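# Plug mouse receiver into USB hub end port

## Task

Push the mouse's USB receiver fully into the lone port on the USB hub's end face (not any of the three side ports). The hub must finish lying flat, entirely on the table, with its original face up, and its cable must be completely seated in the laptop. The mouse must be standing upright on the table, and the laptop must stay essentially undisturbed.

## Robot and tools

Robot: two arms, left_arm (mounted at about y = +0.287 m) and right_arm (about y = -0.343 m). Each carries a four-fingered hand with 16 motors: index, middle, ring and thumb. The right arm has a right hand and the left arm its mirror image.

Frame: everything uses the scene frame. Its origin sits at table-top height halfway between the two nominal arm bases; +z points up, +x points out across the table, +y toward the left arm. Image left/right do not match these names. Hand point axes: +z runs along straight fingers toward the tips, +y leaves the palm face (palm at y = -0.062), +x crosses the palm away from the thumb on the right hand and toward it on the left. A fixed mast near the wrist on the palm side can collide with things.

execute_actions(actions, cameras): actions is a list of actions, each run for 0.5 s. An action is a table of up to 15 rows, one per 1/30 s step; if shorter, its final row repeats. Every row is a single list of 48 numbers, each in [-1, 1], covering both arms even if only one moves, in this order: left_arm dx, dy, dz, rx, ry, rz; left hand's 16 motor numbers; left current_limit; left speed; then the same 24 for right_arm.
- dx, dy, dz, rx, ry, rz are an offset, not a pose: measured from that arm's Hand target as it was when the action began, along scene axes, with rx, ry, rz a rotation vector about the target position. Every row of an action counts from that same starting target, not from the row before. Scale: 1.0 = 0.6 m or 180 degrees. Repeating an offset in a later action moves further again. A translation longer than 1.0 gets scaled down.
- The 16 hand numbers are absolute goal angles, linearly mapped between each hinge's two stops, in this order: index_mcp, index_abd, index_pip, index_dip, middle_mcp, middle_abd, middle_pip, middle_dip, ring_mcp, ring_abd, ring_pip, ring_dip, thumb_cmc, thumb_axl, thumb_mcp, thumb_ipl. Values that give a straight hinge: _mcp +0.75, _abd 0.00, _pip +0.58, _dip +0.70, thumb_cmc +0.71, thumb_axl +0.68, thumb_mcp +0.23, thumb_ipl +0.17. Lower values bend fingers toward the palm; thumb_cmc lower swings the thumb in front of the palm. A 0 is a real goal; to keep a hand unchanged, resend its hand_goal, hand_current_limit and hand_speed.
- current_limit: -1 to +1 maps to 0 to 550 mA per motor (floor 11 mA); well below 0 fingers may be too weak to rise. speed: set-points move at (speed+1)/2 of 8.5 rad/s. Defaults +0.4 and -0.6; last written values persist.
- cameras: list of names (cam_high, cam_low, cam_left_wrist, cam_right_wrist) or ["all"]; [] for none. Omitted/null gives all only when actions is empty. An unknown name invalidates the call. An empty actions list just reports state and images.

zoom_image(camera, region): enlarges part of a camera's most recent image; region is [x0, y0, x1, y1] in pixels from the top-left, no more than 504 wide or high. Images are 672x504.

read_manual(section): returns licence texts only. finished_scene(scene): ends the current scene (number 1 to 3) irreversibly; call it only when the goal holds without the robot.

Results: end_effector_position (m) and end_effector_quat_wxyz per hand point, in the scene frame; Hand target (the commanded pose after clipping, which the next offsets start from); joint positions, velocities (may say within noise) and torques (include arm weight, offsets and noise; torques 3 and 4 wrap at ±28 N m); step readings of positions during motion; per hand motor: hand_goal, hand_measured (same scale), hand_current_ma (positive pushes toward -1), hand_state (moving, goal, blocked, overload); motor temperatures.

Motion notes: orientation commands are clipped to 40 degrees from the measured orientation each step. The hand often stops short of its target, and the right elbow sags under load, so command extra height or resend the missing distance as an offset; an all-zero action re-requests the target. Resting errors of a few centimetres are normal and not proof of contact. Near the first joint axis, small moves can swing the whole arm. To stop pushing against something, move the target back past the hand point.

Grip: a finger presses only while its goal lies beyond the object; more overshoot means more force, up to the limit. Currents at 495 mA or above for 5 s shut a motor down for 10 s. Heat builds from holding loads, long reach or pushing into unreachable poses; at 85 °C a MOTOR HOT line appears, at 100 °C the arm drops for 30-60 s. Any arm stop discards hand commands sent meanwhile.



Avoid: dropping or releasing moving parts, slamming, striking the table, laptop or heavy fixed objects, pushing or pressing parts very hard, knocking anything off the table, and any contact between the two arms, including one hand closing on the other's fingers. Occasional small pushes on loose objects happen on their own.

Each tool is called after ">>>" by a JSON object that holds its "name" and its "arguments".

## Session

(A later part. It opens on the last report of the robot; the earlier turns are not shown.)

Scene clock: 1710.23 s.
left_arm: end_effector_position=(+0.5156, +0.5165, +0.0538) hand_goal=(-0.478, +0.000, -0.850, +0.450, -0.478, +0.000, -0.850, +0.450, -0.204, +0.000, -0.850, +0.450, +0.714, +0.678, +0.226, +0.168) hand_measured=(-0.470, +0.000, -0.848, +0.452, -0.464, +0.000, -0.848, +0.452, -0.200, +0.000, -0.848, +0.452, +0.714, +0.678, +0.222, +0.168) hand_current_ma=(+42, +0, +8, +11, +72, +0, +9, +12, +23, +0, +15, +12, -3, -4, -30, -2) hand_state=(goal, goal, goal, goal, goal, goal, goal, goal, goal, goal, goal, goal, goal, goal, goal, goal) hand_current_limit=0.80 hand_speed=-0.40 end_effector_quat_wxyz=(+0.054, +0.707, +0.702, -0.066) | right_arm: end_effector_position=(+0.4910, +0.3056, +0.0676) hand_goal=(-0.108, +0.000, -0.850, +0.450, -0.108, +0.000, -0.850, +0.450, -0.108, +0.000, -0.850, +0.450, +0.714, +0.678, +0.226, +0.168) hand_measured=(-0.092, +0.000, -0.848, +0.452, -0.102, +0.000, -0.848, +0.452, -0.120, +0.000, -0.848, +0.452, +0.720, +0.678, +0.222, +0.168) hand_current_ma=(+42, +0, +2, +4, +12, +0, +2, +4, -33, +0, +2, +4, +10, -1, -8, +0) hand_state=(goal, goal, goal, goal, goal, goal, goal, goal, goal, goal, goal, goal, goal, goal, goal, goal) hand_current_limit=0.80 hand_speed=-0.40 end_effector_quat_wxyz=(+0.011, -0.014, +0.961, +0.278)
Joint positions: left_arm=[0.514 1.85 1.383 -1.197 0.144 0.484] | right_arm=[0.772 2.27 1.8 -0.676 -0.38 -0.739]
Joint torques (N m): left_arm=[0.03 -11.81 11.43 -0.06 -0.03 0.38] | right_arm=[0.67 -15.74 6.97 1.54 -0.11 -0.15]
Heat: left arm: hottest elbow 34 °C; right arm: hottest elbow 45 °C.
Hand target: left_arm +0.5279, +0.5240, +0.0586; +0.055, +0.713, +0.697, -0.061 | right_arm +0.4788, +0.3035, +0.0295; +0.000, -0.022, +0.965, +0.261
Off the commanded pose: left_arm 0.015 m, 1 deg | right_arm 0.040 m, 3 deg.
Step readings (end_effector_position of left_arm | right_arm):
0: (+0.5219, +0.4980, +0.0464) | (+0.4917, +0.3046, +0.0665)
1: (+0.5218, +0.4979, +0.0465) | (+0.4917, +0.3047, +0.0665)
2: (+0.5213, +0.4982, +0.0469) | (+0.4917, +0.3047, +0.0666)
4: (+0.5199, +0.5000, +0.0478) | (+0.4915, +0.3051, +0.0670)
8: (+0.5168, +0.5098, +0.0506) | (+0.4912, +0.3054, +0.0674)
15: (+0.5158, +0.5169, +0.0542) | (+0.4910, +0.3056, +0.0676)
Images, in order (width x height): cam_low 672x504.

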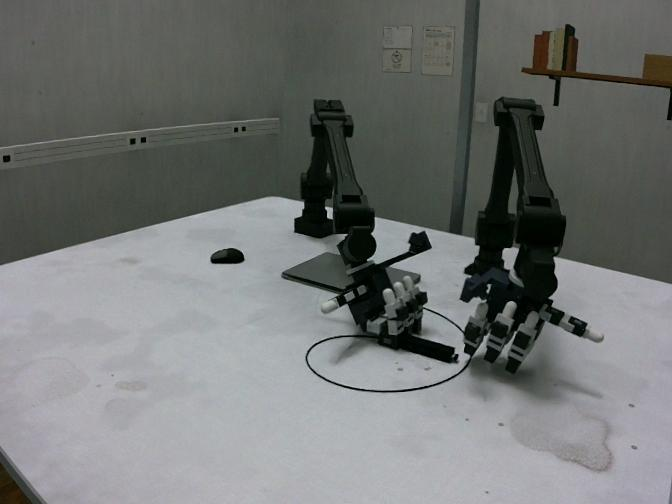

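>>> {"name": "execute_actions", "arguments": {"actions": [[[0.005,0,-0.045,0,0,0,-0.479,0,-0.85,0.45,-0.479,0,-0.85,0.45,-0.205,0,-0.85,0.45,0.714,0.678,0.226,0.168,0.8,-0.4,0.008,0,0.005,0,0,-0.01,-0.1075,0,-0.85,0.45,-0.1075,0,-0.85,0.45,-0.1075,0,-0.85,0.45,0.714,0.678,0.226,0.168,0.8,-0.4]],[[0,-0.02,-0.015,0,0,0,-0.479,0,-0.85,0.45,-0.479,0,-0.85,0.45,-0.205,0,-0.85,0.45,0.714,0.678,0.226,0.168,0.8,-0.4,0,0.01,0,0,0,0,-0.1075,0,-0.85,0.45,-0.1075,0,-0.85,0.45,-0.1075,0,-0.85,0.45,0.714,0.678,0.226,0.168,0.8,-0.4]]], "cameras": ["cam_low"]}}

>>> {"name": "zoom_image", "arguments": {"camera": "cam_low", "region": [390, 300, 480, 370]}}

Scene clock: 1726.50 s.
left_arm: end_effector_position=(+0.5257, +0.5180, +0.0369) hand_goal=(-0.478, +0.000, -0.850, +0.450, -0.478, +0.000, -0.850, +0.450, -0.204, +0.000, -0.850, +0.450, +0.714, +0.678, +0.226, +0.168) hand_measured=(-0.470, +0.000, -0.848, +0.452, -0.464, +0.000, -0.848, +0.452, -0.212, +0.000, -0.848, +0.452, +0.714, +0.678, +0.222, +0.168) hand_current_ma=(+42, +0, +8, +11, +72, +0, +9, +12, -42, +0, +15, +12, -3, -4, -31, -2) hand_state=(goal, goal, goal, goal, goal, goal, goal, goal, goal, goal, goal, goal, goal, goal, goal, goal) hand_current_limit=0.80 hand_speed=-0.40 end_effector_quat_wxyz=(+0.058, +0.712, +0.698, -0.058) | right_arm: end_effector_position=(+0.4928, +0.3058, +0.0668) hand_goal=(-0.108, +0.000, -0.850, +0.450, -0.108, +0.000, -0.850, +0.450, -0.108, +0.000, -0.850, +0.450, +0.714, +0.678, +0.226, +0.168) hand_measured=(-0.092, +0.000, -0.848, +0.452, -0.102, +0.000, -0.848, +0.452, -0.120, +0.000, -0.848, +0.452, +0.720, +0.678, +0.222, +0.168) hand_current_ma=(+42, +0, +2, +4, +12, +0, +2, +4, -31, +0, +2, +4, +10, -1, -8, +0) hand_state=(goal, goal, goal, goal, goal, goal, goal, goal, goal, goal, goal, goal, goal, goal, goal, goal) hand_current_limit=0.80 hand_speed=-0.40 end_effector_quat_wxyz=(+0.012, -0.005, +0.961, +0.277)
Joint positions: left_arm=[0.511 1.885 1.383 -1.145 0.146 0.491] | right_arm=[0.773 2.27 1.798 -0.67 -0.373 -0.719]
Joint torques (N m): left_arm=[-1.55 -12.86 7.42 1.47 -0.02 0.09] | right_arm=[1.14 -15.5 8.51 1.44 0.26 0.06]
Heat: left arm: hottest elbow 34 °C; right arm: hottest elbow 44 °C.
Hand target: left_arm +0.5309, +0.5120, +0.0227; +0.055, +0.713, +0.697, -0.061 | right_arm +0.4836, +0.3095, +0.0326; +0.004, -0.007, +0.965, +0.261
Off the commanded pose: left_arm 0.016 m, 0 deg | right_arm 0.036 m, 2 deg.
Step readings (end_effector_position of left_arm | right_arm):
0: (+0.5156, +0.5165, +0.0538) | (+0.4909, +0.3056, +0.0676)
1: (+0.5155, +0.5165, +0.0536) | (+0.4909, +0.3056, +0.0676)
2: (+0.5155, +0.5164, +0.0530) | (+0.4910, +0.3056, +0.0677)
4: (+0.5165, +0.5169, +0.0501) | (+0.4914, +0.3057, +0.0678)
8: (+0.5190, +0.5182, +0.0385) | (+0.4919, +0.3053, +0.0670)
15: (+0.5192, +0.5176, +0.0353) | (+0.4926, +0.3054, +0.0673)
16: (+0.5192, +0.5176, +0.0353) | (+0.4925, +0.3056, +0.0672)
17: (+0.5194, +0.5177, +0.0354) | (+0.4925, +0.3056, +0.0672)
19: (+0.5207, +0.5181, +0.0357) | (+0.4926, +0.3056, +0.0671)
23: (+0.5244, +0.5187, +0.0366) | (+0.4928, +0.3056, +0.0669)
30: (+0.5257, +0.5180, +0.0369) | (+0.4928, +0.3058, +0.0668)
Images, in order (width x height): cam_low 672x504.

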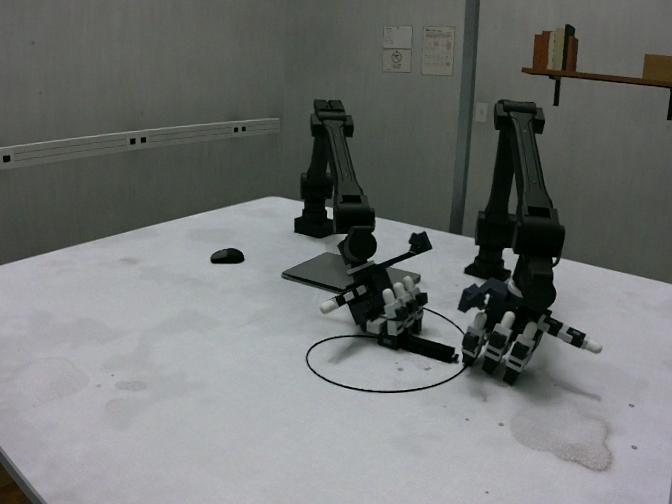

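Scaled by 5.600 from the camera's 672x504 image, which has a finer 960x720 frame.

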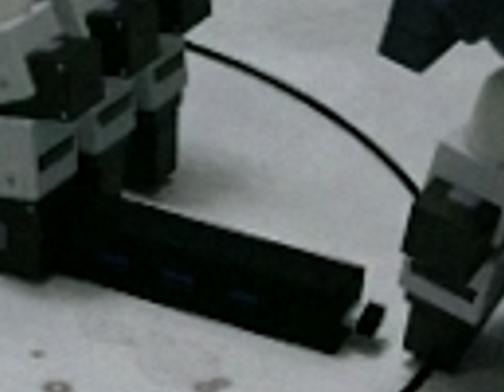

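>>> {"name": "execute_actions", "arguments": {"actions": [[[0,-0.03,0,0,0,0,-0.479,0,-0.85,0.45,-0.479,0,-0.85,0.45,-0.205,0,-0.85,0.45,0.714,0.678,0.226,0.168,0.8,-0.4,0,0.01,-0.01,0,0,0,-0.1075,0,-0.85,0.45,-0.1075,0,-0.85,0.45,-0.1075,0,-0.85,0.45,0.714,0.678,0.226,0.168,0.8,-0.4]],[[0,-0.025,-0.005,0,0,0,-0.479,0,-0.85,0.45,-0.479,0,-0.85,0.45,-0.205,0,-0.85,0.45,0.714,0.678,0.226,0.168,0.8,-0.4,0,0.01,0,0,0,0,-0.1075,0,-0.85,0.45,-0.1075,0,-0.85,0.45,-0.1075,0,-0.85,0.45,0.714,0.678,0.226,0.168,0.8,-0.4]]], "cameras": ["cam_low"]}}

>>> {"name": "zoom_image", "arguments": {"camera": "cam_low", "region": [390, 300, 480, 370]}}

Scene clock: 1734.30 s.
left_arm: end_effector_position=(+0.5268, +0.5062, +0.0366) hand_goal=(-0.478, +0.000, -0.850, +0.450, -0.478, +0.000, -0.850, +0.450, -0.204, +0.000, -0.850, +0.450, +0.714, +0.678, +0.226, +0.168) hand_measured=(-0.470, +0.000, -0.848, +0.452, -0.464, +0.000, -0.848, +0.452, -0.230, +0.000, -0.848, +0.452, +0.714, +0.678, +0.222, +0.168) hand_current_ma=(+42, +0, +8, +11, +72, +0, +9, +12, -133, +0, +15, +12, -3, -4, -31, -2) hand_state=(goal, goal, goal, goal, goal, goal, goal, goal, blocked, goal, goal, goal, goal, goal, goal, goal) hand_current_limit=0.80 hand_speed=-0.40 end_effector_quat_wxyz=(+0.057, +0.702, +0.708, -0.049) | right_arm: end_effector_position=(+0.4938, +0.3068, +0.0662) hand_goal=(-0.108, +0.000, -0.850, +0.450, -0.108, +0.000, -0.850, +0.450, -0.108, +0.000, -0.850, +0.450, +0.714, +0.678, +0.226, +0.168) hand_measured=(-0.092, +0.000, -0.848, +0.452, -0.102, +0.000, -0.848, +0.452, -0.120, +0.000, -0.848, +0.452, +0.720, +0.678, +0.222, +0.168) hand_current_ma=(+42, +0, +2, +4, +12, +0, +2, +4, -31, +0, +2, +4, +10, -1, -8, +0) hand_state=(goal, goal, goal, goal, goal, goal, goal, goal, goal, goal, goal, goal, goal, goal, goal, goal) hand_current_limit=0.80 hand_speed=-0.40 end_effector_quat_wxyz=(+0.012, +0.002, +0.961, +0.276)
Joint positions: left_arm=[0.483 1.864 1.347 -1.106 0.141 0.433] | right_arm=[0.776 2.27 1.798 -0.666 -0.368 -0.702]
Joint torques (N m): left_arm=[-4.07 -12.98 6.08 1.21 0.36 0.09] | right_arm=[1.73 -13.86 11.04 1.33 0.22 0.02]
Heat: left arm: hottest elbow 34 °C; right arm: hottest elbow 44 °C.
Hand target: left_arm +0.5309, +0.4788, +0.0196; +0.055, +0.713, +0.697, -0.061 | right_arm +0.4837, +0.3215, +0.0267; +0.004, -0.007, +0.965, +0.261
Off the commanded pose: left_arm 0.032 m, 2 deg | right_arm 0.043 m, 2 deg.
Step readings (end_effector_position of left_arm | right_arm):
0: (+0.5257, +0.5180, +0.0369) | (+0.4928, +0.3058, +0.0668)
1: (+0.5256, +0.5177, +0.0367) | (+0.4928, +0.3058, +0.0668)
2: (+0.5257, +0.5173, +0.0364) | (+0.4929, +0.3057, +0.0668)
4: (+0.5254, +0.5151, +0.0354) | (+0.4930, +0.3058, +0.0666)
8: (+0.5268, +0.5106, +0.0357) | (+0.4928, +0.3067, +0.0669)
15: (+0.5291, +0.5072, +0.0359) | (+0.4929, +0.3069, +0.0670)
16: (+0.5289, +0.5071, +0.0357) | (+0.4929, +0.3069, +0.0667)
17: (+0.5287, +0.5070, +0.0357) | (+0.4929, +0.3069, +0.0667)
19: (+0.5281, +0.5063, +0.0360) | (+0.4929, +0.3070, +0.0664)
23: (+0.5275, +0.5061, +0.0367) | (+0.4934, +0.3069, +0.0662)
30: (+0.5269, +0.5063, +0.0368) | (+0.4937, +0.3068, +0.0662)
Images, in order (width x height): cam_low 672x504.

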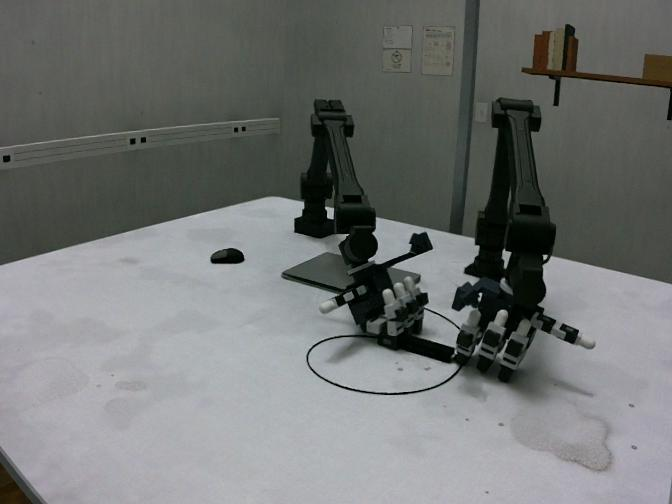

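Scaled by 5.600 from the camera's 672x504 image, which has a finer 960x720 frame.

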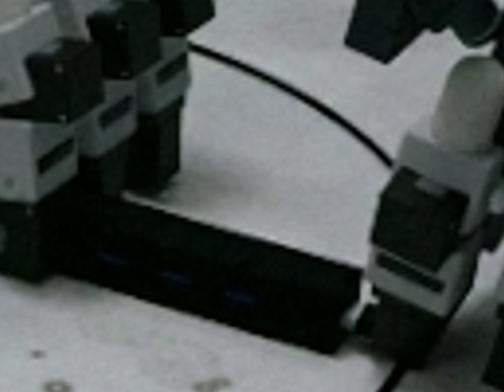

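>>> {"name": "execute_actions", "arguments": {"actions": [[[0,-0.03,0,0,0,0,-0.479,0,-0.85,0.45,-0.479,0,-0.85,0.45,-0.205,0,-0.85,0.45,0.714,0.678,0.226,0.168,0.8,-0.4,0,0.02,-0.005,0,0,0,-0.1075,0,-0.85,0.45,-0.1075,0,-0.85,0.45,-0.1075,0,-0.85,0.45,0.714,0.678,0.226,0.168,0.8,-0.4]],[[0,-0.02,-0.005,0,0,0,-0.479,0,-0.85,0.45,-0.479,0,-0.85,0.45,-0.205,0,-0.85,0.45,0.714,0.678,0.226,0.168,0.8,-0.4,0,0.02,0,0,0,0,-0.1075,0,-0.85,0.45,-0.1075,0,-0.85,0.45,-0.1075,0,-0.85,0.45,0.714,0.678,0.226,0.168,0.8,-0.4]]], "cameras": ["cam_low"]}}

>>> {"name": "zoom_image", "arguments": {"camera": "cam_low", "region": [390, 300, 480, 370]}}

Scene clock: 1742.53 s.
left_arm: end_effector_position=(+0.5234, +0.5045, +0.0387) hand_goal=(-0.478, +0.000, -0.850, +0.450, -0.478, +0.000, -0.850, +0.450, -0.204, +0.000, -0.850, +0.450, +0.714, +0.678, +0.226, +0.168) hand_measured=(-0.470, +0.000, -0.848, +0.452, -0.464, +0.000, -0.848, +0.452, -0.234, +0.000, -0.848, +0.452, +0.714, +0.678, +0.222, +0.168) hand_current_ma=(+42, +0, +8, +11, +72, +0, +9, +12, -158, +0, +15, +12, -3, -4, -31, -2) hand_state=(goal, goal, goal, goal, goal, goal, goal, goal, blocked, goal, goal, goal, goal, goal, goal, goal) hand_current_limit=0.80 hand_speed=-0.40 end_effector_quat_wxyz=(+0.051, +0.681, +0.729, -0.033) | right_arm: end_effector_position=(+0.5089, +0.3128, +0.0660) hand_goal=(-0.108, +0.000, -0.850, +0.450, -0.108, +0.000, -0.850, +0.450, -0.108, +0.000, -0.850, +0.450, +0.714, +0.678, +0.226, +0.168) hand_measured=(-0.090, +0.000, -0.848, +0.452, -0.102, +0.000, -0.848, +0.452, -0.122, +0.000, -0.848, +0.452, +0.720, +0.678, +0.222, +0.168) hand_current_ma=(+52, +0, +2, +4, +12, +0, +2, +4, -41, +0, +2, +4, +10, -1, -8, +0) hand_state=(goal, goal, goal, goal, goal, goal, goal, goal, goal, goal, goal, goal, goal, goal, goal, goal) hand_current_limit=0.80 hand_speed=-0.40 end_effector_quat_wxyz=(+0.019, +0.024, +0.962, +0.272)
Joint positions: left_arm=[0.465 1.836 1.309 -1.065 0.121 0.353] | right_arm=[0.777 2.296 1.85 -0.682 -0.341 -0.661]
Joint torques (N m): left_arm=[-6.89 -12.45 5.53 0.73 1.37 0.34] | right_arm=[3.43 -13.27 12.7 1.21 -0.48 -0.19]
Heat: left arm: hottest elbow 34 °C; right arm: hottest elbow 45 °C.
Hand target: left_arm +0.5309, +0.4490, +0.0166; +0.055, +0.713, +0.697, -0.061 | right_arm +0.4837, +0.3456, +0.0237; +0.004, -0.007, +0.965, +0.261
Off the commanded pose: left_arm 0.060 m, 6 deg | right_arm 0.059 m, 4 deg.
Step readings (end_effector_position of left_arm | right_arm):
0: (+0.5266, +0.5062, +0.0364) | (+0.4938, +0.3068, +0.0662)
1: (+0.5266, +0.5062, +0.0367) | (+0.4938, +0.3067, +0.0659)
2: (+0.5264, +0.5057, +0.0365) | (+0.4937, +0.3068, +0.0655)
4: (+0.5259, +0.5055, +0.0372) | (+0.4947, +0.3073, +0.0653)
8: (+0.5261, +0.5048, +0.0380) | (+0.4980, +0.3084, +0.0657)
15: (+0.5254, +0.5048, +0.0379) | (+0.5000, +0.3089, +0.0658)
16: (+0.5253, +0.5049, +0.0377) | (+0.5003, +0.3090, +0.0661)
17: (+0.5254, +0.5046, +0.0379) | (+0.5007, +0.3092, +0.0657)
19: (+0.5247, +0.5044, +0.0382) | (+0.5030, +0.3102, +0.0659)
23: (+0.5238, +0.5039, +0.0386) | (+0.5071, +0.3120, +0.0658)
30: (+0.5235, +0.5044, +0.0386) | (+0.5086, +0.3126, +0.0658)
Images, in order (width x height): cam_low 672x504.

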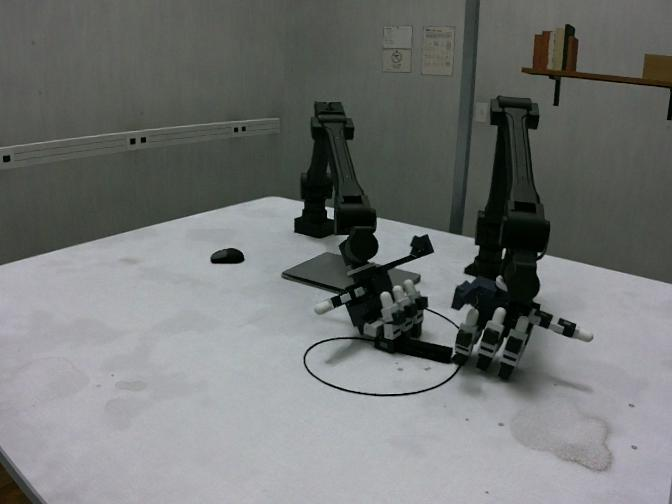

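Scaled by 5.600 from the camera's 672x504 image, which has a finer 960x720 frame.

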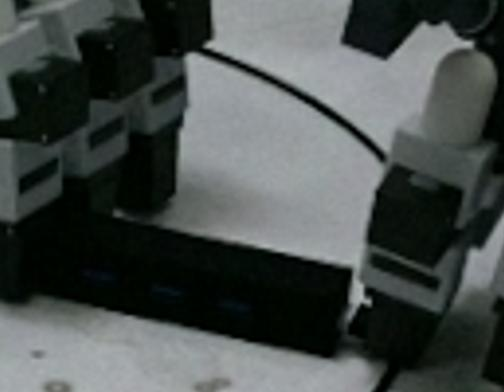

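>>> {"name": "execute_actions", "arguments": {"actions": [[[0,0.035,0,0,0,0,-0.479,0,-0.85,0.45,-0.479,0,-0.85,0.45,-0.205,0,-0.85,0.45,0.714,0.678,0.226,0.168,0.8,-0.4,-0.02,-0.015,0.005,0,0,0,-0.1075,0,-0.85,0.45,-0.1075,0,-0.85,0.45,-0.1075,0,-0.85,0.45,0.714,0.678,0.226,0.168,0.8,-0.4]],[[0,0.005,0,0,0,0,-0.479,0,-0.85,0.45,-0.479,0,-0.85,0.45,-0.205,0,-0.85,0.45,0.714,0.678,0.226,0.168,0.8,-0.4,-0.015,0,0,0,0,0.01,-0.1075,0,-0.85,0.45,-0.1075,0,-0.85,0.45,-0.1075,0,-0.85,0.45,0.714,0.678,0.226,0.168,0.8,-0.4]]], "cameras": ["cam_low"]}}

>>> {"name": "zoom_image", "arguments": {"camera": "cam_low", "region": [390, 300, 480, 370]}}

Scene clock: 1764.37 s.
left_arm: end_effector_position=(+0.5234, +0.5044, +0.0387) hand_goal=(-0.478, +0.000, -0.850, +0.450, -0.478, +0.000, -0.850, +0.450, -0.204, +0.000, -0.850, +0.450, +0.714, +0.678, +0.226, +0.168) hand_measured=(-0.470, +0.000, -0.848, +0.452, -0.464, +0.000, -0.848, +0.452, -0.234, +0.000, -0.848, +0.452, +0.714, +0.678, +0.222, +0.168) hand_current_ma=(+42, +0, +8, +11, +72, +0, +9, +12, -160, +0, +15, +12, -3, -4, -31, -2) hand_state=(goal, goal, goal, goal, goal, goal, goal, goal, blocked, goal, goal, goal, goal, goal, goal, goal) hand_current_limit=0.80 hand_speed=-0.40 end_effector_quat_wxyz=(+0.052, +0.684, +0.727, -0.033) | right_arm: end_effector_position=(+0.5085, +0.3126, +0.0658) hand_goal=(-0.108, +0.000, -0.850, +0.450, -0.108, +0.000, -0.850, +0.450, -0.108, +0.000, -0.850, +0.450, +0.714, +0.678, +0.226, +0.168) hand_measured=(-0.090, +0.000, -0.848, +0.452, -0.102, +0.000, -0.848, +0.452, -0.122, +0.000, -0.848, +0.452, +0.720, +0.678, +0.222, +0.168) hand_current_ma=(+52, +0, +2, +4, +12, +0, +2, +4, -41, +0, +2, +4, +10, -1, -8, +0) hand_state=(goal, goal, goal, goal, goal, goal, goal, goal, goal, goal, goal, goal, goal, goal, goal, goal) hand_current_limit=0.80 hand_speed=-0.40 end_effector_quat_wxyz=(+0.019, +0.023, +0.962, +0.272)
Joint positions: left_arm=[0.466 1.836 1.309 -1.065 0.121 0.362] | right_arm=[0.777 2.296 1.849 -0.682 -0.342 -0.661]
Joint torques (N m): left_arm=[-3.6 -11.05 8.02 0.12 1.31 0.72] | right_arm=[3.84 -15.85 6.9 1.81 -0.89 -0.48]
Motor temperatures (°C): left_arm=[25 33 33 25 25 24] | right_arm=[23 34 48 25 22 24]
Heat: left arm: hottest shoulder 33 °C; right arm: hottest elbow 48 °C.
Hand target: left_arm +0.5310, +0.4729, +0.0166; +0.055, +0.713, +0.697, -0.061 | right_arm +0.4626, +0.3364, +0.0263; +0.000, -0.022, +0.965, +0.260
Off the commanded pose: left_arm 0.039 m, 6 deg | right_arm 0.065 m, 6 deg.
Step readings (end_effector_position of left_arm | right_arm):
0: (+0.5234, +0.5045, +0.0386) | (+0.5089, +0.3128, +0.0660)
1: (+0.5234, +0.5045, +0.0386) | (+0.5089, +0.3127, +0.0660)
2: (+0.5234, +0.5045, +0.0386) | (+0.5089, +0.3127, +0.0660)
4: (+0.5234, +0.5045, +0.0386) | (+0.5089, +0.3127, +0.0660)
8: (+0.5233, +0.5048, +0.0386) | (+0.5089, +0.3127, +0.0660)
15: (+0.5234, +0.5046, +0.0387) | (+0.5089, +0.3127, +0.0660)
16: (+0.5234, +0.5046, +0.0387) | (+0.5090, +0.3127, +0.0663)
17: (+0.5233, +0.5048, +0.0387) | (+0.5090, +0.3127, +0.0663)
19: (+0.5234, +0.5046, +0.0387) | (+0.5089, +0.3128, +0.0664)
23: (+0.5233, +0.5046, +0.0387) | (+0.5085, +0.3126, +0.0658)
30: (+0.5234, +0.5045, +0.0387) | (+0.5085, +0.3126, +0.0658)
Images, in order (width x height): cam_low 672x504.

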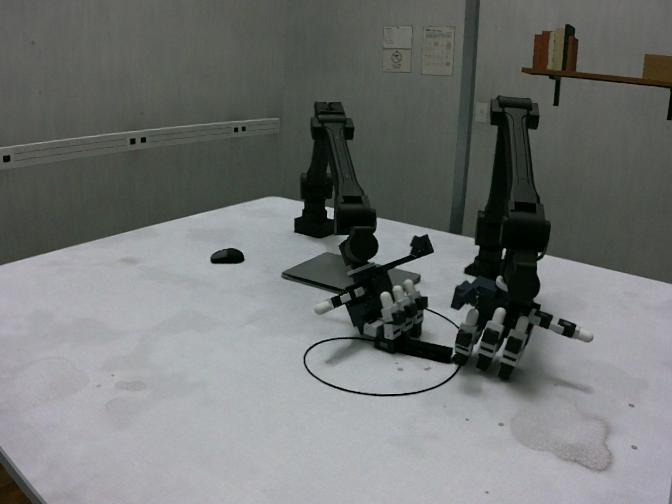

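Scaled by 5.600 from the camera's 672x504 image, which has a finer 960x720 frame.

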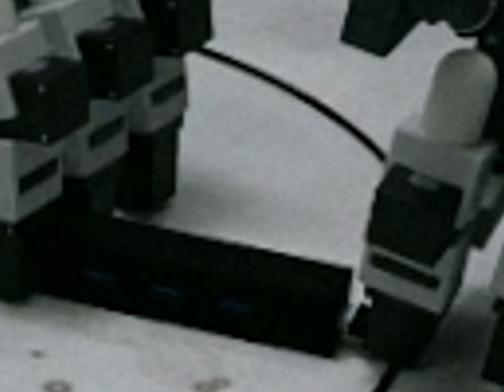

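>>> {"name": "execute_actions", "arguments": {"actions": [[[0,0.04,0,0,0,0,-0.479,0,-0.85,0.45,-0.479,0,-0.85,0.45,-0.205,0,-0.85,0.45,0.714,0.678,0.226,0.168,0.8,-0.4,-0.01,-0.01,0.01,0,0,0,-0.1075,0,-0.85,0.45,-0.1075,0,-0.85,0.45,-0.1075,0,-0.85,0.45,0.714,0.678,0.226,0.168,0.8,-0.4]],[[0,0.0,0,0,0,0,-0.479,0,-0.85,0.45,-0.479,0,-0.85,0.45,-0.205,0,-0.85,0.45,0.714,0.678,0.226,0.168,0.8,-0.4,-0.01,0,0,0,0,0,-0.1075,0,-0.85,0.45,-0.1075,0,-0.85,0.45,-0.1075,0,-0.85,0.45,0.714,0.678,0.226,0.168,0.8,-0.4]]], "cameras": ["cam_low"]}}

>>> {"name": "zoom_image", "arguments": {"camera": "cam_low", "region": [390, 300, 480, 370]}}

Scene clock: 1773.43 s.
left_arm: end_effector_position=(+0.5261, +0.5089, +0.0382) hand_goal=(-0.478, +0.000, -0.850, +0.450, -0.478, +0.000, -0.850, +0.450, -0.204, +0.000, -0.850, +0.450, +0.714, +0.678, +0.226, +0.168) hand_measured=(-0.470, +0.000, -0.848, +0.452, -0.464, +0.000, -0.848, +0.452, -0.234, +0.000, -0.848, +0.452, +0.714, +0.678, +0.222, +0.168) hand_current_ma=(+42, +0, +8, +11, +72, +0, +9, +12, -160, +0, +15, +12, -3, -4, -31, -2) hand_state=(goal, goal, goal, goal, goal, goal, goal, goal, blocked, goal, goal, goal, goal, goal, goal, goal) hand_current_limit=0.80 hand_speed=-0.40 end_effector_quat_wxyz=(+0.058, +0.699, +0.712, -0.037) | right_arm: end_effector_position=(+0.4930, +0.3123, +0.0667) hand_goal=(-0.108, +0.000, -0.850, +0.450, -0.108, +0.000, -0.850, +0.450, -0.108, +0.000, -0.850, +0.450, +0.714, +0.678, +0.226, +0.168) hand_measured=(-0.084, +0.000, -0.848, +0.452, -0.102, +0.000, -0.848, +0.452, -0.126, +0.000, -0.848, +0.452, +0.720, +0.678, +0.222, +0.168) hand_current_ma=(+76, +0, +2, +4, +12, +0, +2, +4, -50, +0, +2, +4, +10, -1, -8, +0) hand_state=(blocked, goal, goal, goal, goal, goal, goal, goal, goal, goal, goal, goal, goal, goal, goal, goal) hand_current_limit=0.80 hand_speed=-0.40 end_effector_quat_wxyz=(+0.017, +0.012, +0.961, +0.276)
Joint positions: left_arm=[0.484 1.852 1.329 -1.077 0.134 0.423] | right_arm=[0.787 2.27 1.798 -0.652 -0.35 -0.671]
Joint torques (N m): left_arm=[-1.38 -10.46 9.24 -0.13 0.6 0.5] | right_arm=[3.55 -16.32 6.65 1.39 -0.45 -0.29]
Heat: left arm: hottest shoulder 33 °C; right arm: hottest elbow 47 °C.
Hand target: left_arm +0.5308, +0.4970, +0.0165; +0.055, +0.713, +0.697, -0.061 | right_arm +0.4507, +0.3304, +0.0324; +0.000, -0.022, +0.965, +0.261
Off the commanded pose: left_arm 0.025 m, 4 deg | right_arm 0.057 m, 5 deg.
Step readings (end_effector_position of left_arm | right_arm):
0: (+0.5234, +0.5044, +0.0388) | (+0.5085, +0.3126, +0.0658)
1: (+0.5234, +0.5046, +0.0388) | (+0.5084, +0.3125, +0.0659)
2: (+0.5236, +0.5052, +0.0393) | (+0.5081, +0.3124, +0.0661)
4: (+0.5243, +0.5061, +0.0390) | (+0.5068, +0.3119, +0.0667)
8: (+0.5250, +0.5080, +0.0382) | (+0.5019, +0.3122, +0.0668)
15: (+0.5260, +0.5088, +0.0384) | (+0.4987, +0.3128, +0.0668)
16: (+0.5261, +0.5087, +0.0383) | (+0.4984, +0.3130, +0.0667)
17: (+0.5261, +0.5086, +0.0383) | (+0.4982, +0.3128, +0.0667)
19: (+0.5261, +0.5085, +0.0382) | (+0.4971, +0.3125, +0.0667)
23: (+0.5262, +0.5087, +0.0382) | (+0.4939, +0.3124, +0.0667)
30: (+0.5261, +0.5089, +0.0382) | (+0.4930, +0.3124, +0.0668)
Images, in order (width x height): cam_low 672x504.

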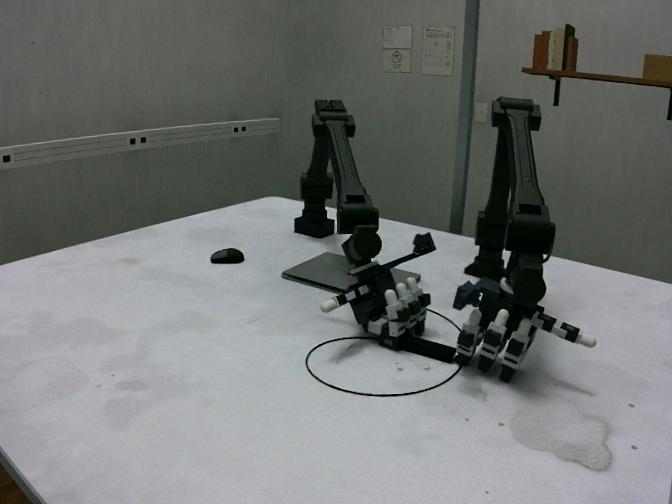

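Scaled by 5.600 from the camera's 672x504 image, which has a finer 960x720 frame.

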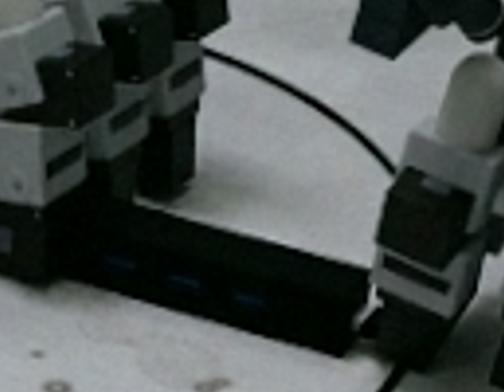

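>>> {"name": "execute_actions", "arguments": {"actions": [[[0.005,-0.035,0.002,0,0,-0.01,-0.479,0,-0.85,0.45,-0.479,0,-0.85,0.45,-0.205,0,-0.85,0.45,0.714,0.678,0.226,0.168,0.8,-0.4,-0.01,0.01,-0.015,0,0,0.02,-0.1075,0,-0.85,0.45,-0.1075,0,-0.85,0.45,-0.1075,0,-0.85,0.45,0.714,0.678,0.226,0.168,0.8,-0.4]],[[0.005,-0.03,0,0,0,-0.01,-0.479,0,-0.85,0.45,-0.479,0,-0.85,0.45,-0.205,0,-0.85,0.45,0.714,0.678,0.226,0.168,0.8,-0.4,-0.015,0.015,0,0,0,0.01,-0.1075,0,-0.85,0.45,-0.1075,0,-0.85,0.45,-0.1075,0,-0.85,0.45,0.714,0.678,0.226,0.168,0.8,-0.4]]], "cameras": ["cam_low"]}}

>>> {"name": "zoom_image", "arguments": {"camera": "cam_low", "region": [390, 300, 480, 370]}}

Scene clock: 1784.97 s.
left_arm: end_effector_position=(+0.5263, +0.5080, +0.0378) hand_goal=(-0.478, +0.000, -0.850, +0.450, -0.478, +0.000, -0.850, +0.450, -0.204, +0.000, -0.850, +0.450, +0.714, +0.678, +0.226, +0.168) hand_measured=(-0.470, +0.000, -0.848, +0.452, -0.464, +0.000, -0.848, +0.452, -0.234, +0.000, -0.848, +0.452, +0.714, +0.678, +0.222, +0.168) hand_current_ma=(+42, +0, +8, +11, +72, +0, +9, +12, -160, +0, +15, +12, -3, -4, -31, -2) hand_state=(goal, goal, goal, goal, goal, goal, goal, goal, blocked, goal, goal, goal, goal, goal, goal, goal) hand_current_limit=0.80 hand_speed=-0.40 end_effector_quat_wxyz=(+0.053, +0.701, +0.710, -0.035) | right_arm: end_effector_position=(+0.4845, +0.3132, +0.0666) hand_goal=(-0.108, +0.000, -0.850, +0.450, -0.108, +0.000, -0.850, +0.450, -0.108, +0.000, -0.850, +0.450, +0.714, +0.678, +0.226, +0.168) hand_measured=(-0.072, +0.000, -0.848, +0.452, -0.102, +0.000, -0.848, +0.452, -0.128, +0.000, -0.848, +0.452, +0.720, +0.678, +0.222, +0.168) hand_current_ma=(+117, +0, +2, +4, +12, +0, +2, +4, -61, +0, +2, +4, +10, -1, -8, +0) hand_state=(blocked, goal, goal, goal, goal, goal, goal, goal, blocked, goal, goal, goal, goal, goal, goal, goal) hand_current_limit=0.80 hand_speed=-0.40 end_effector_quat_wxyz=(+0.014, -0.015, +0.961, +0.277)
Joint positions: left_arm=[0.479 1.852 1.329 -1.077 0.123 0.423] | right_arm=[0.787 2.27 1.798 -0.664 -0.367 -0.726]
Joint torques (N m): left_arm=[-6.36 -11.93 7.23 0.02 1.04 0.53] | right_arm=[4.54 -14.04 10.09 0.66 -1.04 -0.56]
Heat: left arm: hottest elbow 34 °C; right arm: hottest elbow 45 °C.
Hand target: left_arm +0.5369, +0.4578, +0.0177; +0.053, +0.734, +0.674, -0.062 | right_arm +0.4358, +0.3454, +0.0234; -0.013, -0.067, +0.963, +0.260
Off the commanded pose: left_arm 0.055 m, 6 deg | right_arm 0.073 m, 7 deg.
Step readings (end_effector_position of left_arm | right_arm):
0: (+0.5261, +0.5089, +0.0382) | (+0.4930, +0.3123, +0.0667)
1: (+0.5261, +0.5089, +0.0382) | (+0.4929, +0.3124, +0.0667)
2: (+0.5261, +0.5089, +0.0382) | (+0.4924, +0.3126, +0.0669)
4: (+0.5261, +0.5090, +0.0381) | (+0.4910, +0.3131, +0.0674)
8: (+0.5259, +0.5094, +0.0381) | (+0.4892, +0.3138, +0.0679)
15: (+0.5258, +0.5096, +0.0380) | (+0.4879, +0.3139, +0.0679)
16: (+0.5258, +0.5096, +0.0380) | (+0.4878, +0.3139, +0.0679)
17: (+0.5259, +0.5094, +0.0380) | (+0.4873, +0.3138, +0.0677)
19: (+0.5260, +0.5090, +0.0379) | (+0.4863, +0.3137, +0.0674)
23: (+0.5262, +0.5083, +0.0378) | (+0.4850, +0.3133, +0.0668)
30: (+0.5263, +0.5080, +0.0378) | (+0.4845, +0.3132, +0.0666)
Images, in order (width x height): cam_low 672x504.

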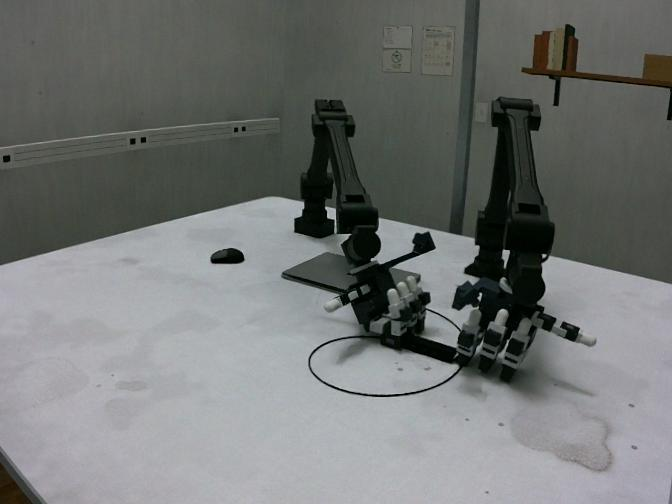

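Scaled by 5.600 from the camera's 672x504 image, which has a finer 960x720 frame.

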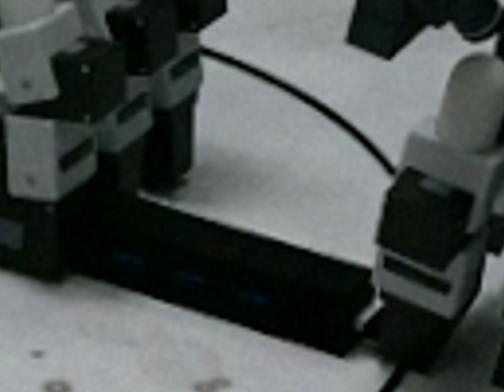

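>>> {"name": "execute_actions", "arguments": {"actions": [[[0.005,-0.035,0.0,-0.005,0,-0.01,-0.479,0,-0.85,0.45,-0.479,0,-0.85,0.45,-0.205,0,-0.85,0.45,0.714,0.678,0.226,0.168,0.8,-0.4,0.01,0.03,-0.01,0,0,0,-0.1075,0,-0.85,0.45,-0.1075,0,-0.85,0.45,-0.1075,0,-0.85,0.45,0.714,0.678,0.226,0.168,0.8,-0.4]],[[0.005,-0.03,0,-0.005,0,-0.01,-0.479,0,-0.85,0.45,-0.479,0,-0.85,0.45,-0.205,0,-0.85,0.45,0.714,0.678,0.226,0.168,0.8,-0.4,-0.01,0.025,0,0,0,0,-0.1075,0,-0.85,0.45,-0.1075,0,-0.85,0.45,-0.1075,0,-0.85,0.45,0.714,0.678,0.226,0.168,0.8,-0.4]]], "cameras": ["cam_low"]}}

>>> {"name": "zoom_image", "arguments": {"camera": "cam_low", "region": [390, 300, 480, 370]}}

Scene clock: 1808.83 s.
left_arm: end_effector_position=(+0.5276, +0.5049, +0.0385) hand_goal=(-0.478, +0.000, -0.850, +0.450, -0.478, +0.000, -0.850, +0.450, -0.204, +0.000, -0.850, +0.450, +0.714, +0.678, +0.226, +0.168) hand_measured=(-0.470, +0.000, -0.848, +0.452, -0.464, +0.000, -0.848, +0.452, -0.234, +0.000, -0.848, +0.452, +0.714, +0.678, +0.222, +0.168) hand_current_ma=(+42, +0, +8, +11, +72, +0, +9, +12, -159, +0, +15, +12, -3, -4, -31, -2) hand_state=(goal, goal, goal, goal, goal, goal, goal, goal, blocked, goal, goal, goal, goal, goal, goal, goal) hand_current_limit=0.80 hand_speed=-0.40 end_effector_quat_wxyz=(+0.050, +0.704, +0.708, -0.034) | right_arm: end_effector_position=(+0.4888, +0.3152, +0.0638) hand_goal=(-0.108, +0.000, -0.850, +0.450, -0.108, +0.000, -0.850, +0.450, -0.108, +0.000, -0.850, +0.450, +0.714, +0.678, +0.226, +0.168) hand_measured=(-0.082, +0.000, -0.848, +0.452, -0.102, +0.000, -0.848, +0.452, -0.130, +0.000, -0.848, +0.452, +0.720, +0.678, +0.222, +0.168) hand_current_ma=(+79, +0, +2, +4, +12, +0, +2, +4, -65, +0, +2, +4, +10, -1, -8, +0) hand_state=(blocked, goal, goal, goal, goal, goal, goal, goal, blocked, goal, goal, goal, goal, goal, goal, goal) hand_current_limit=0.80 hand_speed=-0.40 end_effector_quat_wxyz=(+0.007, -0.009, +0.964, +0.265)
Joint positions: left_arm=[0.472 1.85 1.329 -1.077 0.117 0.423] | right_arm=[0.787 2.289 1.841 -0.716 -0.359 -0.72]
Joint torques (N m): left_arm=[-9.99 -12.51 6.15 -0.39 2.56 0.68] | right_arm=[6.71 -12.16 13.34 1.69 -0.9 -0.31]
Heat: left arm: hottest elbow 33 °C; right arm: hottest elbow 46 °C.
Hand target: left_arm +0.5428, +0.4190, +0.0177; +0.063, +0.754, +0.649, -0.075 | right_arm +0.4357, +0.3783, +0.0173; -0.013, -0.067, +0.963, +0.260
Off the commanded pose: left_arm 0.090 m, 10 deg | right_arm 0.095 m, 7 deg.
Step readings (end_effector_position of left_arm | right_arm):
0: (+0.5263, +0.5080, +0.0378) | (+0.4845, +0.3132, +0.0666)
1: (+0.5263, +0.5080, +0.0378) | (+0.4844, +0.3132, +0.0666)
2: (+0.5265, +0.5076, +0.0380) | (+0.4845, +0.3132, +0.0667)
4: (+0.5267, +0.5071, +0.0381) | (+0.4848, +0.3136, +0.0658)
8: (+0.5269, +0.5068, +0.0383) | (+0.4854, +0.3142, +0.0649)
15: (+0.5269, +0.5068, +0.0383) | (+0.4857, +0.3145, +0.0646)
16: (+0.5269, +0.5068, +0.0383) | (+0.4857, +0.3146, +0.0643)
17: (+0.5270, +0.5065, +0.0385) | (+0.4859, +0.3147, +0.0644)
19: (+0.5274, +0.5056, +0.0385) | (+0.4870, +0.3150, +0.0644)
23: (+0.5276, +0.5049, +0.0385) | (+0.4885, +0.3152, +0.0642)
30: (+0.5276, +0.5049, +0.0385) | (+0.4888, +0.3153, +0.0642)
Images, in order (width x height): cam_low 672x504.

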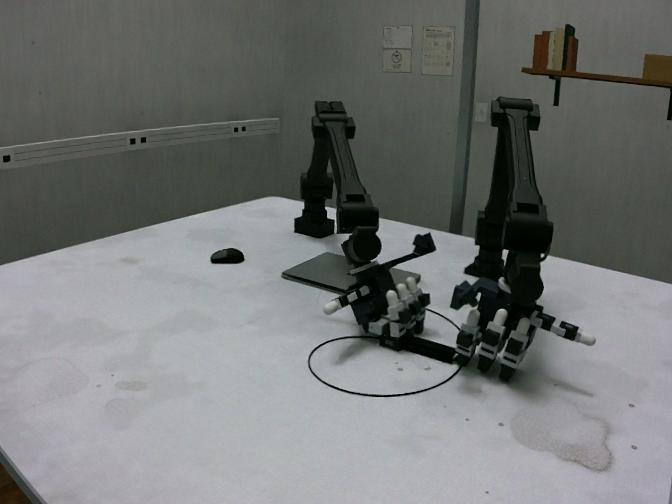

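Scaled by 5.600 from the camera's 672x504 image, which has a finer 960x720 frame.

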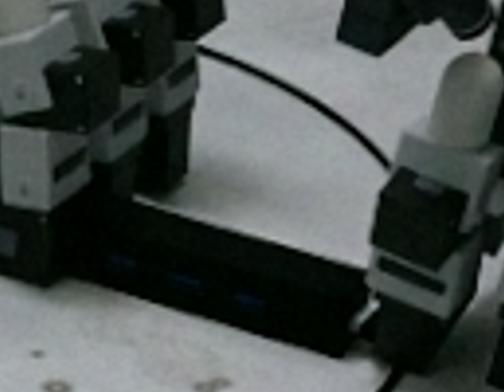

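>>> {"name": "execute_actions", "arguments": {"actions": [[[-0.01,0.04,0,0,0,0.01,-0.479,0,-0.85,0.45,-0.479,0,-0.85,0.45,-0.205,0,-0.85,0.45,0.714,0.678,0.226,0.168,0.8,-0.4,0.01,-0.04,0.01,0,0,0,-0.1075,0,-0.85,0.45,-0.1075,0,-0.85,0.45,-0.1075,0,-0.85,0.45,0.714,0.678,0.226,0.168,0.8,-0.4]],[[-0.01,0.06,0,0,0,0.02,-0.479,0,-0.85,0.45,-0.479,0,-0.85,0.45,-0.205,0,-0.85,0.45,0.714,0.678,0.226,0.168,0.8,-0.4,0.02,-0.035,0.01,0,0,0,-0.1075,0,-0.85,0.45,-0.1075,0,-0.85,0.45,-0.1075,0,-0.85,0.45,0.714,0.678,0.226,0.168,0.8,-0.4]],[[0,0.06,0.02,0.01,0,0.01,-0.479,0,-0.85,0.45,-0.479,0,-0.85,0.45,-0.205,0,-0.85,0.45,0.714,0.678,0.226,0.168,0.8,-0.4,0.02,-0.01,0.01,0,0,0,-0.1075,0,-0.85,0.45,-0.1075,0,-0.85,0.45,-0.1075,0,-0.85,0.45,0.714,0.678,0.226,0.168,0.8,-0.4]]], "cameras": ["cam_low"]}}

>>> {"name": "zoom_image", "arguments": {"camera": "cam_low", "region": [390, 300, 480, 370]}}

Scene clock: 1827.00 s.
left_arm: end_effector_position=(+0.5253, +0.5133, +0.0370) hand_goal=(-0.478, +0.000, -0.850, +0.450, -0.478, +0.000, -0.850, +0.450, -0.204, +0.000, -0.850, +0.450, +0.714, +0.678, +0.226, +0.168) hand_measured=(-0.470, +0.000, -0.848, +0.452, -0.464, +0.000, -0.848, +0.452, -0.226, +0.000, -0.848, +0.452, +0.714, +0.678, +0.222, +0.168) hand_current_ma=(+42, +0, +8, +11, +72, +0, +9, +12, -112, +0, +15, +12, -3, -4, -31, -2) hand_state=(goal, goal, goal, goal, goal, goal, goal, goal, blocked, goal, goal, goal, goal, goal, goal, goal) hand_current_limit=0.80 hand_speed=-0.40 end_effector_quat_wxyz=(+0.058, +0.706, +0.704, -0.051) | right_arm: end_effector_position=(+0.4827, +0.3134, +0.0668) hand_goal=(-0.108, +0.000, -0.850, +0.450, -0.108, +0.000, -0.850, +0.450, -0.108, +0.000, -0.850, +0.450, +0.714, +0.678, +0.226, +0.168) hand_measured=(-0.074, +0.000, -0.848, +0.452, -0.102, +0.000, -0.848, +0.452, -0.130, +0.000, -0.848, +0.452, +0.720, +0.678, +0.222, +0.168) hand_current_ma=(+115, +0, +2, +4, +12, +0, +2, +4, -65, +0, +2, +4, +10, -1, -8, +0) hand_state=(blocked, goal, goal, goal, goal, goal, goal, goal, blocked, goal, goal, goal, goal, goal, goal, goal) hand_current_limit=0.80 hand_speed=-0.40 end_effector_quat_wxyz=(+0.000, -0.043, +0.960, +0.276)
Joint positions: left_arm=[0.498 1.87 1.357 -1.116 0.143 0.458] | right_arm=[0.777 2.291 1.841 -0.722 -0.403 -0.795]
Joint torques (N m): left_arm=[0.03 -12.1 10.25 -0.32 0.16 0.43] | right_arm=[1.85 -14.8 11.45 0.35 -0.28 -0.32]
Heat: left arm: hottest elbow 33 °C; right arm: hottest elbow 45 °C.
Hand target: left_arm +0.5308, +0.5149, +0.0297; +0.056, +0.713, +0.696, -0.060 | right_arm +0.4656, +0.3276, +0.0357; -0.013, -0.068, +0.963, +0.260
Off the commanded pose: left_arm 0.009 m, 2 deg | right_arm 0.038 m, 4 deg.
Step readings (end_effector_position of left_arm | right_arm):
0: (+0.5276, +0.5049, +0.0385) | (+0.4888, +0.3153, +0.0640)
1: (+0.5276, +0.5049, +0.0385) | (+0.4888, +0.3153, +0.0640)
2: (+0.5276, +0.5049, +0.0385) | (+0.4888, +0.3153, +0.0640)
4: (+0.5276, +0.5049, +0.0385) | (+0.4889, +0.3152, +0.0641)
8: (+0.5276, +0.5049, +0.0385) | (+0.4893, +0.3147, +0.0644)
15: (+0.5276, +0.5049, +0.0385) | (+0.4894, +0.3146, +0.0645)
16: (+0.5275, +0.5051, +0.0385) | (+0.4895, +0.3144, +0.0646)
17: (+0.5273, +0.5057, +0.0385) | (+0.4899, +0.3140, +0.0647)
19: (+0.5271, +0.5068, +0.0389) | (+0.4901, +0.3132, +0.0656)
23: (+0.5267, +0.5077, +0.0384) | (+0.4896, +0.3127, +0.0663)
30: (+0.5265, +0.5080, +0.0383) | (+0.4888, +0.3128, +0.0665)
31: (+0.5264, +0.5084, +0.0383) | (+0.4887, +0.3128, +0.0666)
32: (+0.5263, +0.5090, +0.0384) | (+0.4888, +0.3126, +0.0667)
34: (+0.5257, +0.5106, +0.0381) | (+0.4872, +0.3128, +0.0667)
38: (+0.5259, +0.5128, +0.0373) | (+0.4843, +0.3132, +0.0666)
45: (+0.5254, +0.5135, +0.0371) | (+0.4830, +0.3134, +0.0667)
Images, in order (width x height): cam_low 672x504.

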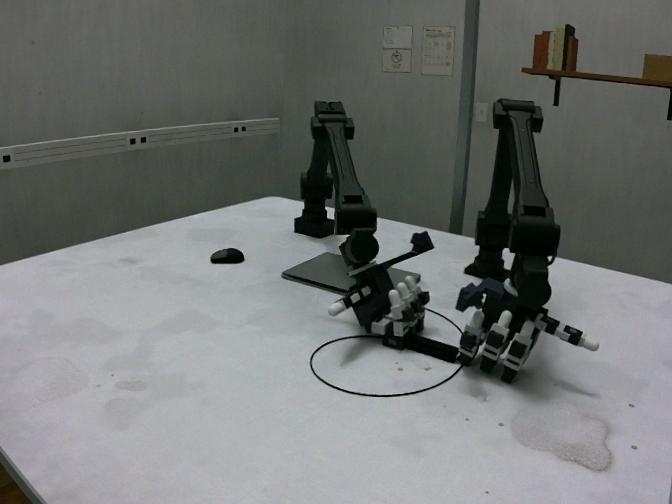

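Scaled by 5.600 from the camera's 672x504 image, which has a finer 960x720 frame.

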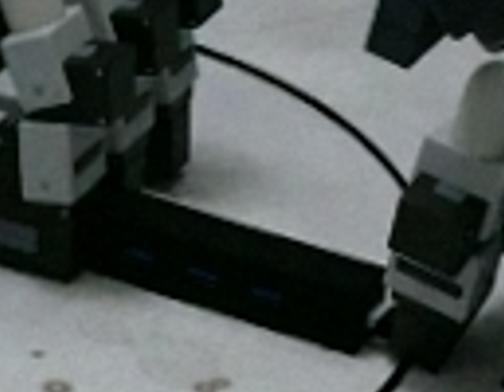

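>>> {"name": "zoom_image", "arguments": {"camera": "cam_low", "region": [440, 335, 475, 370]}}

Scaled by 14.400 from the camera's 672x504 image, which has a finer 960x720 frame.

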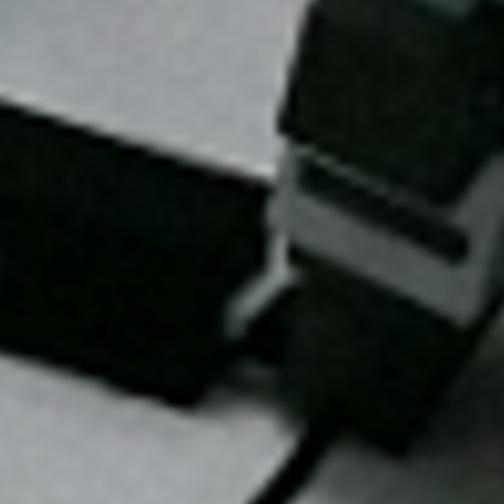

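>>> {"name": "execute_actions", "arguments": {"actions": [], "cameras": ["cam_high"]}}

>>> {"name": "zoom_image", "arguments": {"camera": "cam_high", "region": [345, 175, 400, 225]}}

Scene clock: 1889.47 s.
left_arm: end_effector_position=(+0.5254, +0.5133, +0.0372) hand_goal=(-0.478, +0.000, -0.850, +0.450, -0.478, +0.000, -0.850, +0.450, -0.204, +0.000, -0.850, +0.450, +0.714, +0.678, +0.226, +0.168) hand_measured=(-0.470, +0.000, -0.848, +0.452, -0.464, +0.000, -0.848, +0.452, -0.226, +0.000, -0.848, +0.452, +0.714, +0.678, +0.222, +0.168) hand_current_ma=(+42, +0, +8, +11, +72, +0, +9, +12, -112, +0, +15, +12, -3, -4, -31, -2) hand_state=(goal, goal, goal, goal, goal, goal, goal, goal, blocked, goal, goal, goal, goal, goal, goal, goal) hand_current_limit=0.80 hand_speed=-0.40 end_effector_quat_wxyz=(+0.058, +0.706, +0.704, -0.050) | right_arm: end_effector_position=(+0.4827, +0.3134, +0.0668) hand_goal=(-0.108, +0.000, -0.850, +0.450, -0.108, +0.000, -0.850, +0.450, -0.108, +0.000, -0.850, +0.450, +0.714, +0.678, +0.226, +0.168) hand_measured=(-0.074, +0.000, -0.848, +0.452, -0.102, +0.000, -0.848, +0.452, -0.130, +0.000, -0.848, +0.452, +0.720, +0.678, +0.222, +0.168) hand_current_ma=(+115, +0, +2, +4, +12, +0, +2, +4, -65, +0, +2, +4, +10, -1, -8, +0) hand_state=(blocked, goal, goal, goal, goal, goal, goal, goal, blocked, goal, goal, goal, goal, goal, goal, goal) hand_current_limit=0.80 hand_speed=-0.40 end_effector_quat_wxyz=(+0.000, -0.043, +0.960, +0.276)
Joint positions: left_arm=[0.498 1.87 1.358 -1.116 0.143 0.459] | right_arm=[0.777 2.291 1.841 -0.722 -0.403 -0.795]
Joint velocities: within noise
Joint torques (N m): left_arm=[0.03 -11.99 10.17 -0.28 0.14 0.46] | right_arm=[1.9 -14.74 11.47 0.36 -0.29 -0.32]
Motor temperatures (°C): left_arm=[25 31 35 25 24 24] | right_arm=[23 34 45 25 22 24]
Heat: left arm: hottest elbow 35 °C; right arm: hottest elbow 45 °C.
Hand target: left_arm +0.5310, +0.5149, +0.0299; +0.056, +0.713, +0.696, -0.060 | right_arm +0.4656, +0.3276, +0.0357; -0.013, -0.068, +0.963, +0.260
Off the commanded pose: left_arm 0.009 m, 2 deg | right_arm 0.038 m, 4 deg.
Images, in order (width x height): cam_high 672x504.

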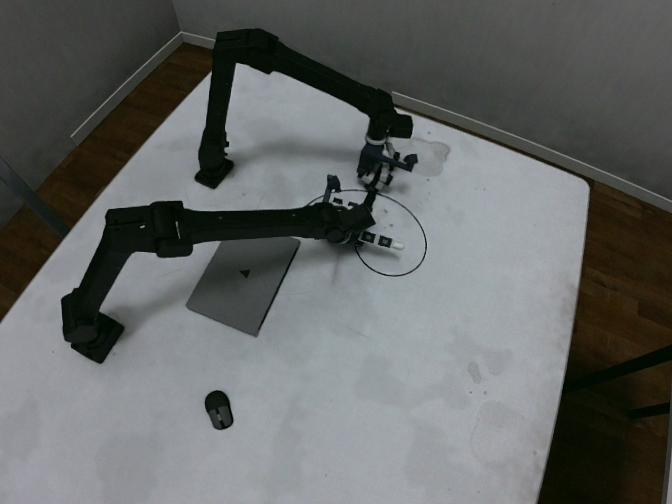

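Scaled by 9.164 from the camera's 672x504 image, which has a finer 960x720 frame.

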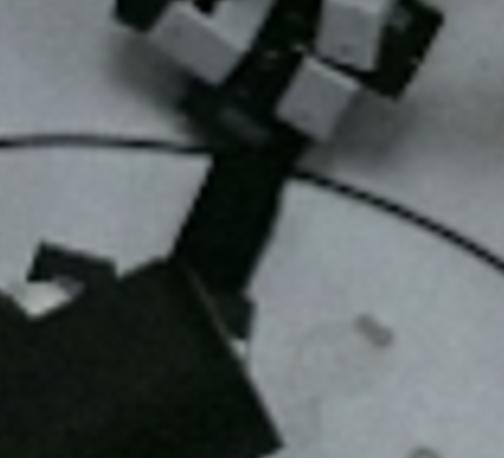

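>>> {"name": "execute_actions", "arguments": {"actions": [[[0,0,0,0,0,0,-0.479,0,-0.85,0.45,-0.479,0,-0.85,0.45,-0.205,0,-0.85,0.45,0.714,0.678,0.226,0.168,0.8,-0.4,0.015,-0.075,0.03,0,0,-0.015,-0.1075,0,-0.85,0.45,-0.1075,0,-0.85,0.45,-0.1075,0,-0.85,0.45,0.714,0.678,0.226,0.168,0.8,-0.4]],[[0,0,0,0,0,0,-0.479,0,-0.85,0.45,-0.479,0,-0.85,0.45,-0.205,0,-0.85,0.45,0.714,0.678,0.226,0.168,0.8,-0.4,0.05,0,0,0,0,-0.013,-0.1075,0,-0.85,0.45,-0.1075,0,-0.85,0.45,-0.1075,0,-0.85,0.45,0.714,0.678,0.226,0.168,0.8,-0.4]],[[0,0,0,0,0,0,-0.479,0,-0.85,0.45,-0.479,0,-0.85,0.45,-0.205,0,-0.85,0.45,0.714,0.678,0.226,0.168,0.8,-0.4,0,0.02,-0.02,0,0,0,-0.1075,0,-0.85,0.45,-0.1075,0,-0.85,0.45,-0.1075,0,-0.85,0.45,0.714,0.678,0.226,0.168,0.8,-0.4]]], "cameras": ["cam_low"]}}

>>> {"name": "zoom_image", "arguments": {"camera": "cam_low", "region": [385, 310, 465, 372]}}

Scene clock: 1971.53 s.
left_arm: end_effector_position=(+0.5251, +0.5125, +0.0371) hand_goal=(-0.478, +0.000, -0.850, +0.450, -0.478, +0.000, -0.850, +0.450, -0.204, +0.000, -0.850, +0.450, +0.714, +0.678, +0.226, +0.168) hand_measured=(-0.470, +0.000, -0.848, +0.452, -0.464, +0.000, -0.848, +0.452, -0.226, +0.000, -0.848, +0.452, +0.714, +0.678, +0.222, +0.168) hand_current_ma=(+42, +0, +8, +11, +72, +0, +9, +12, -112, +0, +15, +12, -3, -4, -31, -2) hand_state=(goal, goal, goal, goal, goal, goal, goal, goal, blocked, goal, goal, goal, goal, goal, goal, goal) hand_current_limit=0.80 hand_speed=-0.40 end_effector_quat_wxyz=(+0.058, +0.707, +0.703, -0.051) | right_arm: end_effector_position=(+0.4974, +0.2889, +0.0655) hand_goal=(-0.108, +0.000, -0.850, +0.450, -0.108, +0.000, -0.850, +0.450, -0.108, +0.000, -0.850, +0.450, +0.714, +0.678, +0.226, +0.168) hand_measured=(-0.092, +0.000, -0.848, +0.452, -0.102, +0.000, -0.848, +0.452, -0.114, +0.000, -0.848, +0.452, +0.720, +0.678, +0.222, +0.168) hand_current_ma=(+45, +0, +2, +4, +12, +0, +2, +4, -14, +0, +2, +4, +10, -1, -8, +0) hand_state=(goal, goal, goal, goal, goal, goal, goal, goal, goal, goal, goal, goal, goal, goal, goal, goal) hand_current_limit=0.80 hand_speed=-0.40 end_effector_quat_wxyz=(-0.001, -0.027, +0.962, +0.272)
Joint positions: left_arm=[0.498 1.87 1.358 -1.119 0.143 0.463] | right_arm=[0.742 2.271 1.807 -0.724 -0.406 -0.8]
Joint torques (N m): left_arm=[0.21 -11.87 10.19 -0.25 0.11 0.4] | right_arm=[0.32 -14.74 12.26 0.87 0.3 0.06]
Heat: left arm: hottest elbow 36 °C; right arm: hottest elbow 46 °C.
Hand target: left_arm +0.5310, +0.5149, +0.0299; +0.056, +0.713, +0.697, -0.060 | right_arm +0.5046, +0.2945, +0.0416; -0.001, -0.025, +0.965, +0.261
Off the commanded pose: left_arm 0.010 m, 1 deg | right_arm 0.026 m, 1 deg.
Step readings (end_effector_position of left_arm | right_arm):
0: (+0.5254, +0.5133, +0.0372) | (+0.4827, +0.3134, +0.0668)
1: (+0.5254, +0.5133, +0.0372) | (+0.4827, +0.3134, +0.0668)
2: (+0.5254, +0.5133, +0.0372) | (+0.4830, +0.3132, +0.0671)
4: (+0.5253, +0.5131, +0.0371) | (+0.4812, +0.3104, +0.0667)
8: (+0.5252, +0.5127, +0.0371) | (+0.4746, +0.2997, +0.0662)
15: (+0.5251, +0.5125, +0.0371) | (+0.4733, +0.2934, +0.0658)
16: (+0.5251, +0.5125, +0.0371) | (+0.4734, +0.2932, +0.0657)
17: (+0.5251, +0.5125, +0.0371) | (+0.4739, +0.2928, +0.0657)
19: (+0.5251, +0.5125, +0.0371) | (+0.4751, +0.2919, +0.0657)
23: (+0.5251, +0.5125, +0.0371) | (+0.4804, +0.2877, +0.0654)
30: (+0.5251, +0.5125, +0.0371) | (+0.4890, +0.2823, +0.0654)
31: (+0.5251, +0.5125, +0.0371) | (+0.4891, +0.2824, +0.0651)
32: (+0.5251, +0.5125, +0.0371) | (+0.4896, +0.2827, +0.0650)
34: (+0.5251, +0.5125, +0.0371) | (+0.4916, +0.2844, +0.0651)
38: (+0.5251, +0.5125, +0.0371) | (+0.4956, +0.2876, +0.0652)
45: (+0.5251, +0.5125, +0.0371) | (+0.4972, +0.2887, +0.0655)
Images, in order (width x height): cam_low 672x504.

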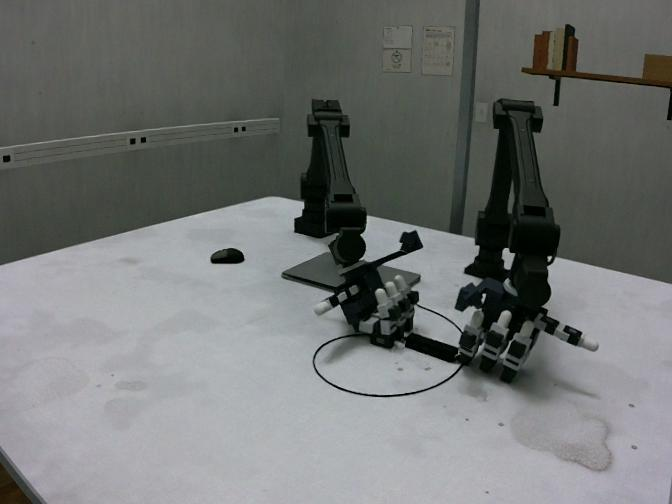

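Scaled by 6.300 from the camera's 672x504 image, which has a finer 960x720 frame.

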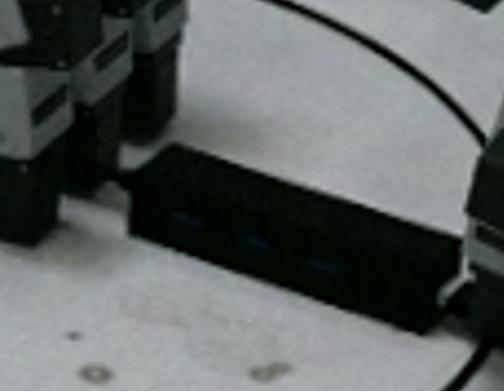

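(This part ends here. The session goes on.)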